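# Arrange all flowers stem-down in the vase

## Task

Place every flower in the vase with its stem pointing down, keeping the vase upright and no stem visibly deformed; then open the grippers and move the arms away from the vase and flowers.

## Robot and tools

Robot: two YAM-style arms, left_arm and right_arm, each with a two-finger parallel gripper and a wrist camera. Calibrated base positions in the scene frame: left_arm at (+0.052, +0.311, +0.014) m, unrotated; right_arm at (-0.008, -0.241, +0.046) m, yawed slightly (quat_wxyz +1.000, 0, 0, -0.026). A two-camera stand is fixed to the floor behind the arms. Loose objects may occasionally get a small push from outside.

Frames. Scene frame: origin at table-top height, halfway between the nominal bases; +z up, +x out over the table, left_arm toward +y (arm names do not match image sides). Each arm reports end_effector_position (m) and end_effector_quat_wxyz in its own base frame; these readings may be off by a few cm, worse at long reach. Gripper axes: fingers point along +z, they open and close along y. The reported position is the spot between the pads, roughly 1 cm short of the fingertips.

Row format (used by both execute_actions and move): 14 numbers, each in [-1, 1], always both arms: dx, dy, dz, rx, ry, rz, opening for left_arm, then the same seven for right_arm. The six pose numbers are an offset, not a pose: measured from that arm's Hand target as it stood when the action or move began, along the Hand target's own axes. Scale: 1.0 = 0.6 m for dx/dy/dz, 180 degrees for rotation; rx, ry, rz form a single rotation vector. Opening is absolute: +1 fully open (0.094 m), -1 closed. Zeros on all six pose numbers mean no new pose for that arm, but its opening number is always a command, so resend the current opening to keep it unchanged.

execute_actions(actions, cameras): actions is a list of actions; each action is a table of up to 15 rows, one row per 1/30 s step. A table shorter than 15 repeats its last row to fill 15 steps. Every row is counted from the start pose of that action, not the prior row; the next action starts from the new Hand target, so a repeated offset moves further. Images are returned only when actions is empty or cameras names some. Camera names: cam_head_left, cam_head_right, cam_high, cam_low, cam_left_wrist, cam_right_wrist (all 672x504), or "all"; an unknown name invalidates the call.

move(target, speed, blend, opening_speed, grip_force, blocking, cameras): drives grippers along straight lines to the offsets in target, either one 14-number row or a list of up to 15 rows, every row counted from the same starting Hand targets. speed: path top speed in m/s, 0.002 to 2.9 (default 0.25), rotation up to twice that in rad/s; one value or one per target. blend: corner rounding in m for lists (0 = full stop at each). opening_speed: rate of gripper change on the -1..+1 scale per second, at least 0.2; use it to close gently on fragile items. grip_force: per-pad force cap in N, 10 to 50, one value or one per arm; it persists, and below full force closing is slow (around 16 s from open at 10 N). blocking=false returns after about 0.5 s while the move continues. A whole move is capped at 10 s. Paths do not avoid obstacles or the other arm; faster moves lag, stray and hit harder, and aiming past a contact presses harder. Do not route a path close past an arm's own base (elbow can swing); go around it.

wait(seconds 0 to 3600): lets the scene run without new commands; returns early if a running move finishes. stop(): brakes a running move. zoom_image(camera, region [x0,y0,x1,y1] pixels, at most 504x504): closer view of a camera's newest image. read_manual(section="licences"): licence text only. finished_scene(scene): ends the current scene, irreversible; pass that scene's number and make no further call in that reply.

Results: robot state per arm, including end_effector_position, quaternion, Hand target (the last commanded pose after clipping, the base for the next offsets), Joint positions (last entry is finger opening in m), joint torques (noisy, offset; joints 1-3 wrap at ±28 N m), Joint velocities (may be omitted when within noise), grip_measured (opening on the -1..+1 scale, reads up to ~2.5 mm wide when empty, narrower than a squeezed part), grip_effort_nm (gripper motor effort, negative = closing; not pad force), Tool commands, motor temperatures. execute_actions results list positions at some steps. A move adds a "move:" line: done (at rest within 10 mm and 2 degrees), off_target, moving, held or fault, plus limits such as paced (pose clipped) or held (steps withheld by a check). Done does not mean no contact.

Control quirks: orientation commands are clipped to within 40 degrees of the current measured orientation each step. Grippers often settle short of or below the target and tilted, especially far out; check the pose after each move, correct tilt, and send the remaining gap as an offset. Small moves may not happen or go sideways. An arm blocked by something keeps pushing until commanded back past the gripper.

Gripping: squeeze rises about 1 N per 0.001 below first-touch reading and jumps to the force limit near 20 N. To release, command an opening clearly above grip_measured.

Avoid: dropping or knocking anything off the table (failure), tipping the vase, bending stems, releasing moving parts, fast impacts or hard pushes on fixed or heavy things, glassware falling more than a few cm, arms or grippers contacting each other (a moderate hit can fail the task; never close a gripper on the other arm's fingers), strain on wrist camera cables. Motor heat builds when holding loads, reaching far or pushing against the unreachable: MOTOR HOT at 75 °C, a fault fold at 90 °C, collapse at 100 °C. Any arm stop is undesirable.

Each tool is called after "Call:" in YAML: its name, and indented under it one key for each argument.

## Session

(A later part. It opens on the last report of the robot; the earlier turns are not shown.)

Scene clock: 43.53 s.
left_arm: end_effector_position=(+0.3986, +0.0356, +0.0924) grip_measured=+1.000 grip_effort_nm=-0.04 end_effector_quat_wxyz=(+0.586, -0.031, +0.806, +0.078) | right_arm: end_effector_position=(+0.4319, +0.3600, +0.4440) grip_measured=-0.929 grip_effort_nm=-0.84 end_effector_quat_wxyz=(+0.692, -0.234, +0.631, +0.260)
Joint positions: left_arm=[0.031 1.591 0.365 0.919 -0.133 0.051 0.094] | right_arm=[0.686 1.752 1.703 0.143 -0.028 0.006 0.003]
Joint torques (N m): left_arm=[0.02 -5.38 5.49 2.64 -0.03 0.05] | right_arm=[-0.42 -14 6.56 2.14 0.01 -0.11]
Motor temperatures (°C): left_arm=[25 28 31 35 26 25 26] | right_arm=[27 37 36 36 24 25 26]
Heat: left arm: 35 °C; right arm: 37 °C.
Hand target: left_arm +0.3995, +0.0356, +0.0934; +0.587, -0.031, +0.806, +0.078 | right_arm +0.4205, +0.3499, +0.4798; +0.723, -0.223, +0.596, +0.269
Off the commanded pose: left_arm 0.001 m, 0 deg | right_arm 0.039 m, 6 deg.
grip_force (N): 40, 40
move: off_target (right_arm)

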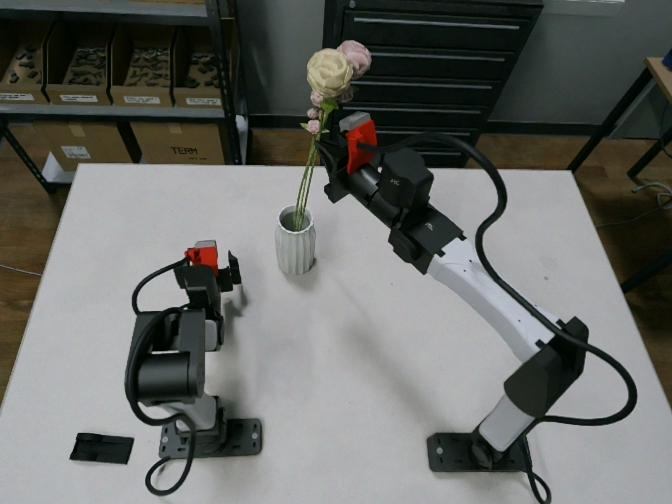

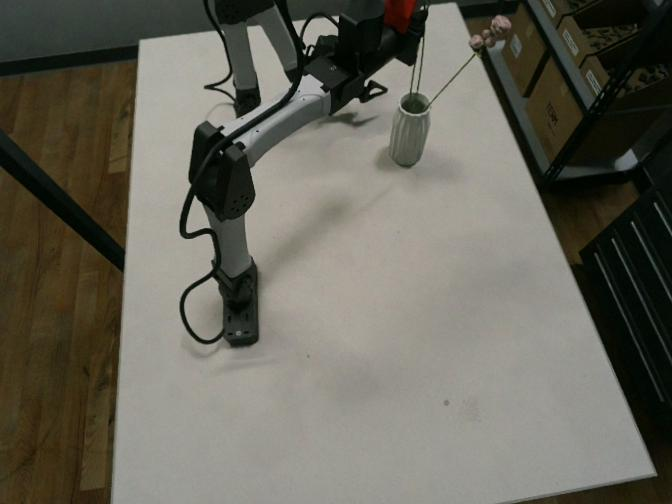

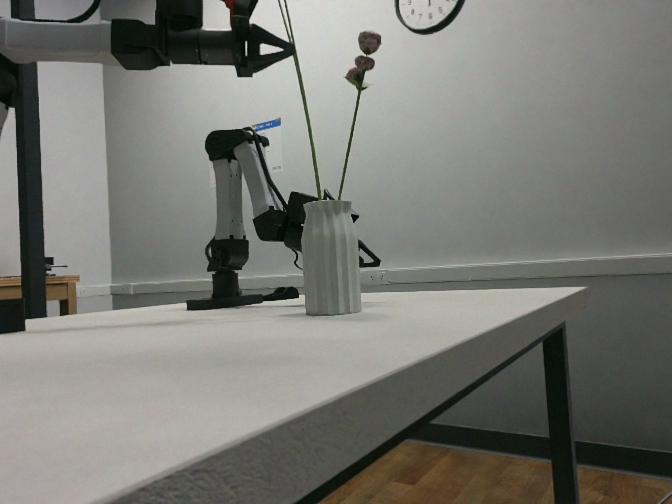

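Call:
move:
  target: [0,0,0,0,0,0,1,0.252,-0.005,0.030,0,0.022,0,-1]
  speed: 0.12
  cameras: ["cam_head_left","cam_high","cam_low"]

Call:
zoom_image:
  camera: "cam_high"
  region: [330, 0, 560, 200]

Scene clock: 47.80 s.
left_arm: end_effector_position=(+0.3986, +0.0356, +0.0924) grip_measured=+1.000 grip_effort_nm=-0.04 end_effector_quat_wxyz=(+0.586, -0.031, +0.806, +0.078) | right_arm: end_effector_position=(+0.4542, +0.3783, +0.3290) grip_measured=-0.929 grip_effort_nm=-0.84 end_effector_quat_wxyz=(+0.686, -0.237, +0.638, +0.258)
Joint positions: left_arm=[0.031 1.591 0.365 0.919 -0.133 0.051 0.094] | right_arm=[0.686 1.87 1.409 0.535 -0.028 0.006 0.003]
Joint torques (N m): left_arm=[-0.03 -5.41 5.55 2.64 -0.02 0.06] | right_arm=[-0.83 -9.51 6.65 2.21 -0.05 -0.13]
Heat: left arm: 35 °C; right arm: 38 °C.
Hand target: left_arm +0.3995, +0.0356, +0.0934; +0.587, -0.031, +0.806, +0.078 | right_arm +0.4576, +0.3779, +0.3347; +0.702, -0.232, +0.621, +0.262
Off the commanded pose: left_arm 0.001 m, 0 deg | right_arm 0.007 m, 3 deg.
grip_force (N): 40, 40
move: off_target (right_arm)

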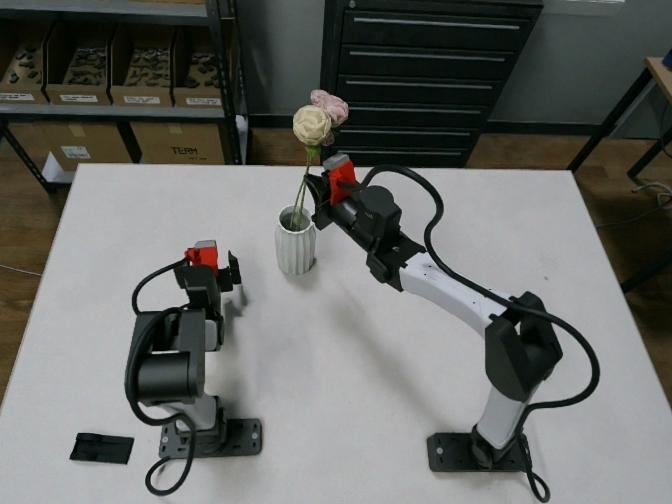

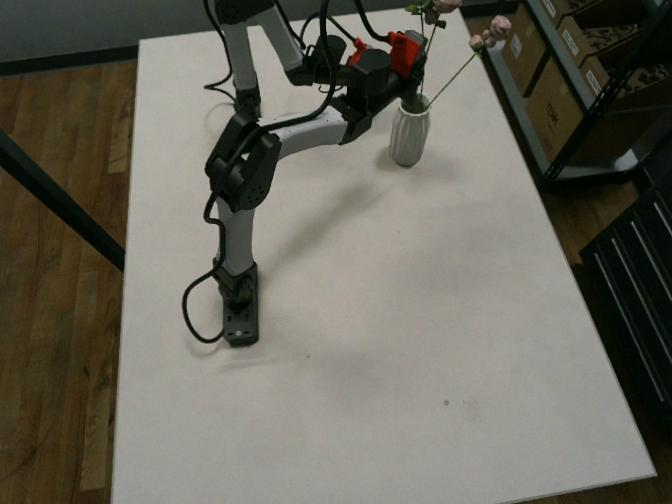

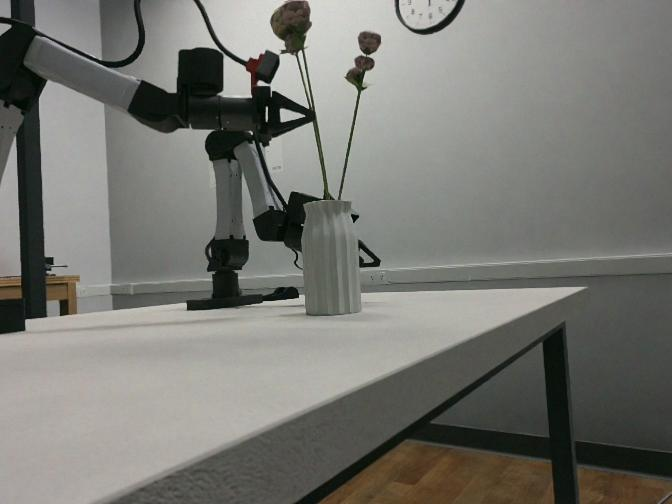

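Scaled by 2.191 from the camera's image (finer frame: 960x720).

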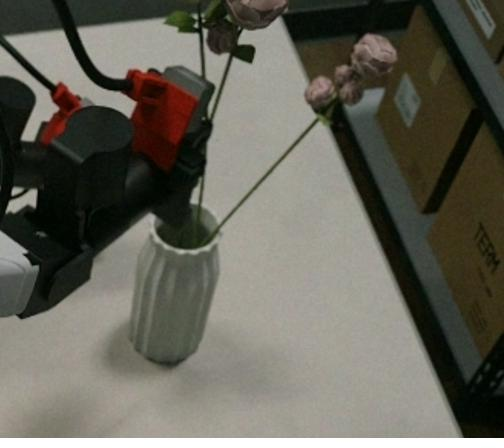

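Call:
move:
  target: [0,0,0,0,0,0,1,0.094,0,-0.003,0,0,0,-1]
  speed: 0.1
  cameras: ["cam_low","cam_high","cam_head_left"]

Scene clock: 50.10 s.
left_arm: end_effector_position=(+0.3986, +0.0356, +0.0924) grip_measured=+1.000 grip_effort_nm=-0.04 end_effector_quat_wxyz=(+0.586, -0.031, +0.806, +0.078) | right_arm: end_effector_position=(+0.4565, +0.3796, +0.3027) grip_measured=-0.929 grip_effort_nm=-0.84 end_effector_quat_wxyz=(+0.714, -0.226, +0.606, +0.267)
Joint positions: left_arm=[0.031 1.591 0.365 0.919 -0.133 0.051 0.094] | right_arm=[0.685 1.944 1.309 0.799 -0.028 0.006 0.003]
Joint torques (N m): left_arm=[0.02 -5.42 5.45 2.65 -0.03 0.05] | right_arm=[-0.72 -8.42 5.18 1.6 -0.04 -0.12]
Heat: left arm: 35 °C; right arm: 38 °C.
Hand target: left_arm +0.3995, +0.0356, +0.0934; +0.587, -0.031, +0.806, +0.078 | right_arm +0.4614, +0.3813, +0.2785; +0.702, -0.232, +0.621, +0.262
Off the commanded pose: left_arm 0.001 m, 0 deg | right_arm 0.025 m, 2 deg.
grip_force (N): 40, 40
move: off_target (right_arm)
Images, in order (width x height): cam_head_left 672x504, cam_high 672x504, cam_low 672x504.

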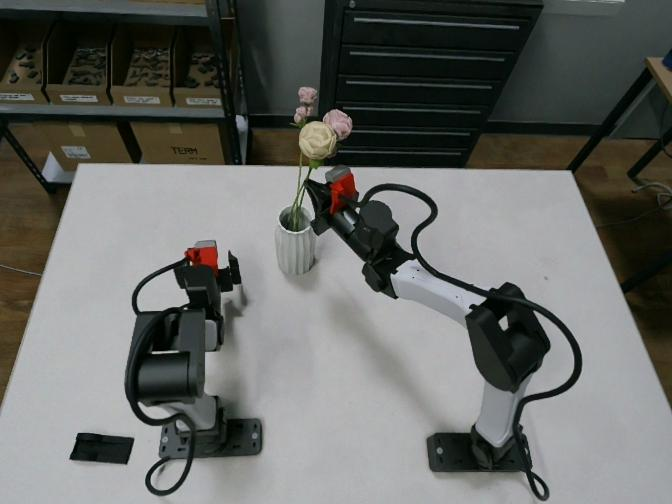

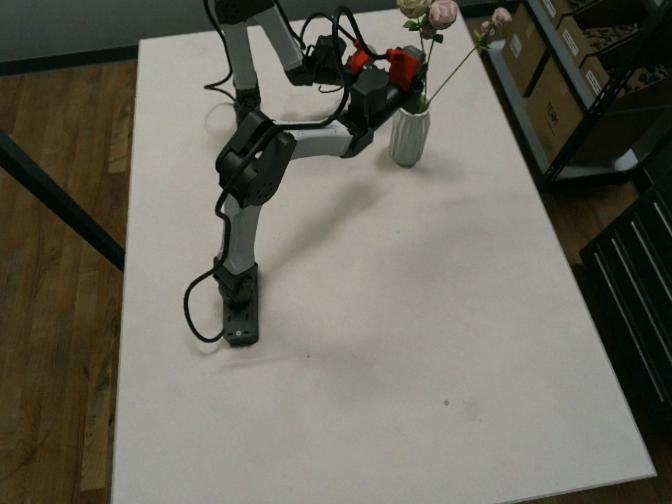

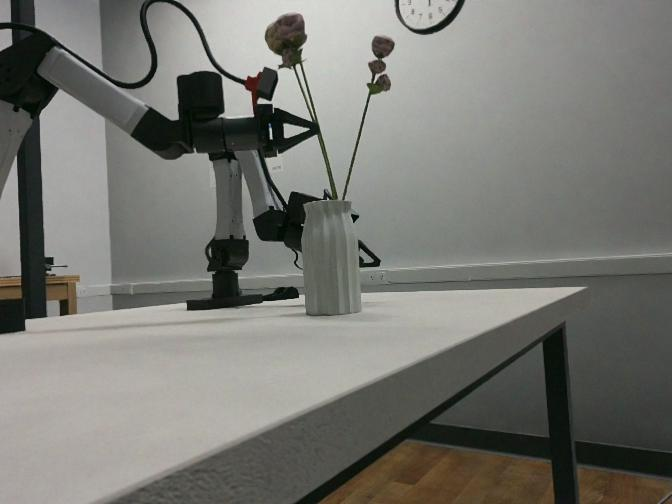

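Call:
move:
  target:
    - [0,0,0,0,0,0,1,-0.03,0,0,0,0,0,-0.5]
    - [0,0,0,0,0,0,1,-0.03,0,-0.25,0,0,0,-0.5]
  opening_speed: 0.5
  cameras: ["cam_low","cam_high","cam_head_left"]

Scene clock: 53.77 s.
left_arm: end_effector_position=(+0.3986, +0.0356, +0.0924) grip_measured=+1.000 grip_effort_nm=-0.04 end_effector_quat_wxyz=(+0.586, -0.031, +0.806, +0.078) | right_arm: end_effector_position=(+0.3524, +0.2877, +0.2543) grip_measured=-0.502 grip_effort_nm=0.10 end_effector_quat_wxyz=(+0.678, -0.238, +0.648, +0.252)
Joint positions: left_arm=[0.031 1.591 0.365 0.919 -0.133 0.051 0.094] | right_arm=[0.67 1.468 0.672 0.842 -0.037 0.006 0.023]
Joint torques (N m): left_arm=[-0.03 -5.39 5.48 2.65 -0.04 0.04] | right_arm=[-1.03 -9.84 5.57 2.07 -0.15 -0.1]
Heat: left arm: 36 °C; right arm: 38 °C.
Hand target: left_arm +0.3995, +0.0356, +0.0934; +0.587, -0.031, +0.806, +0.078 | right_arm +0.3474, +0.2823, +0.2781; +0.702, -0.232, +0.621, +0.262
Off the commanded pose: left_arm 0.001 m, 0 deg | right_arm 0.025 m, 4 deg.
grip_force (N): 40, 40
move: off_target (right_arm)
Images, in order (width x height): cam_head_left 672x504, cam_high 672x504, cam_low 672x504.

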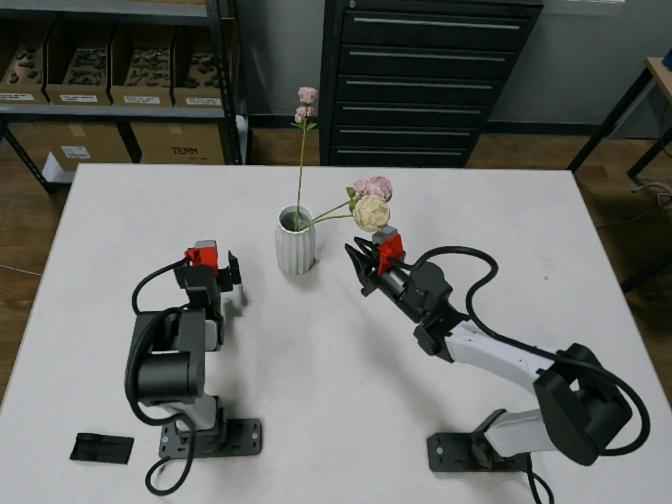

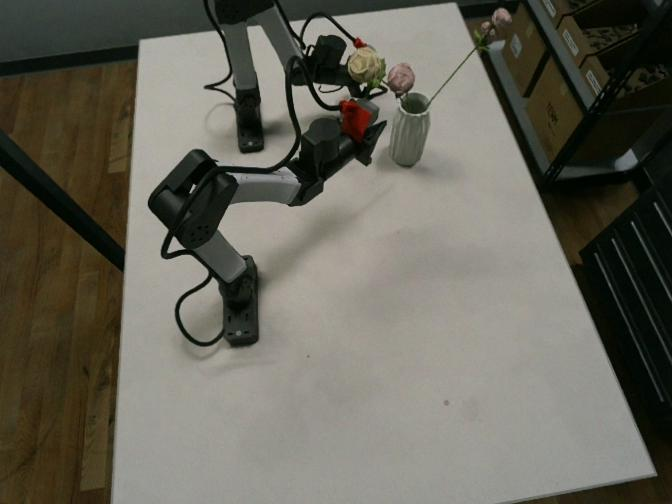

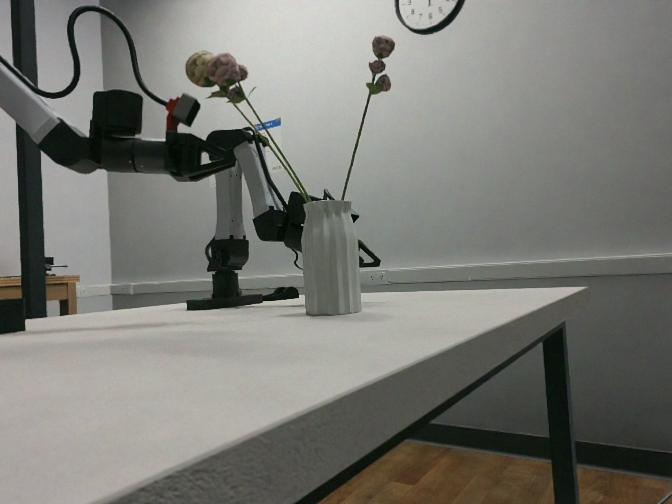

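Call:
move:
  target: [0,0,0,0,0,0,1,0.1,0,-0.15,0,0,0,-0.5]
  cameras: ["cam_low","cam_head_left"]

Scene clock: 55.83 s.
left_arm: end_effector_position=(+0.3986, +0.0356, +0.0924) grip_measured=+1.000 grip_effort_nm=-0.04 end_effector_quat_wxyz=(+0.586, -0.031, +0.806, +0.078) | right_arm: end_effector_position=(+0.2878, +0.2315, +0.1916) grip_measured=-0.502 grip_effort_nm=0.09 end_effector_quat_wxyz=(+0.682, -0.239, +0.643, +0.254)
Joint positions: left_arm=[0.031 1.591 0.365 0.919 -0.133 0.051 0.094] | right_arm=[0.647 1.343 0.227 1.174 -0.064 0.004 0.023]
Joint torques (N m): left_arm=[-0.02 -5.45 5.49 2.64 -0.03 0.06] | right_arm=[-1.05 -5.59 4.66 2.12 -0.08 -0.06]
Heat: left arm: 36 °C; right arm: 38 °C.
Hand target: left_arm +0.3995, +0.0356, +0.0934; +0.587, -0.031, +0.806, +0.078 | right_arm +0.2856, +0.2283, +0.2076; +0.702, -0.232, +0.621, +0.262
Off the commanded pose: left_arm 0.001 m, 0 deg | right_arm 0.016 m, 4 deg.
grip_force (N): 40, 40
move: off_target (right_arm)
Images, in order (width x height): cam_head_left 672x504, cam_low 672x504.

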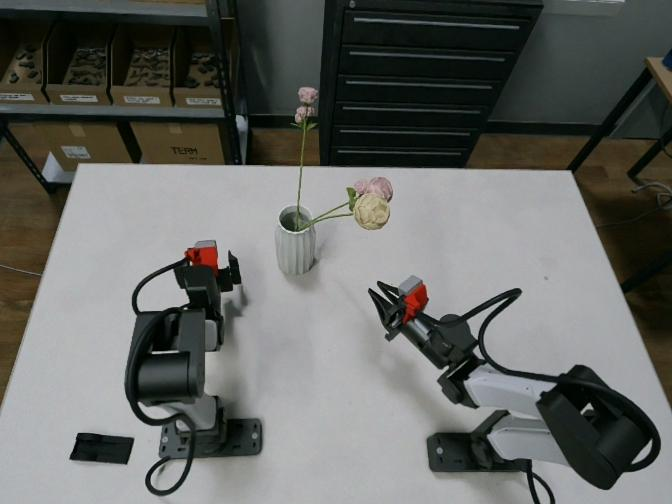

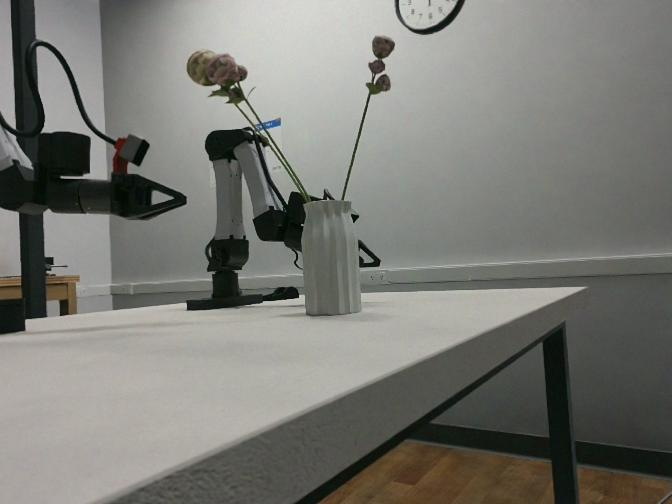

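Call:
finished_scene:
  scene: 2

The scene is finished: the task was done.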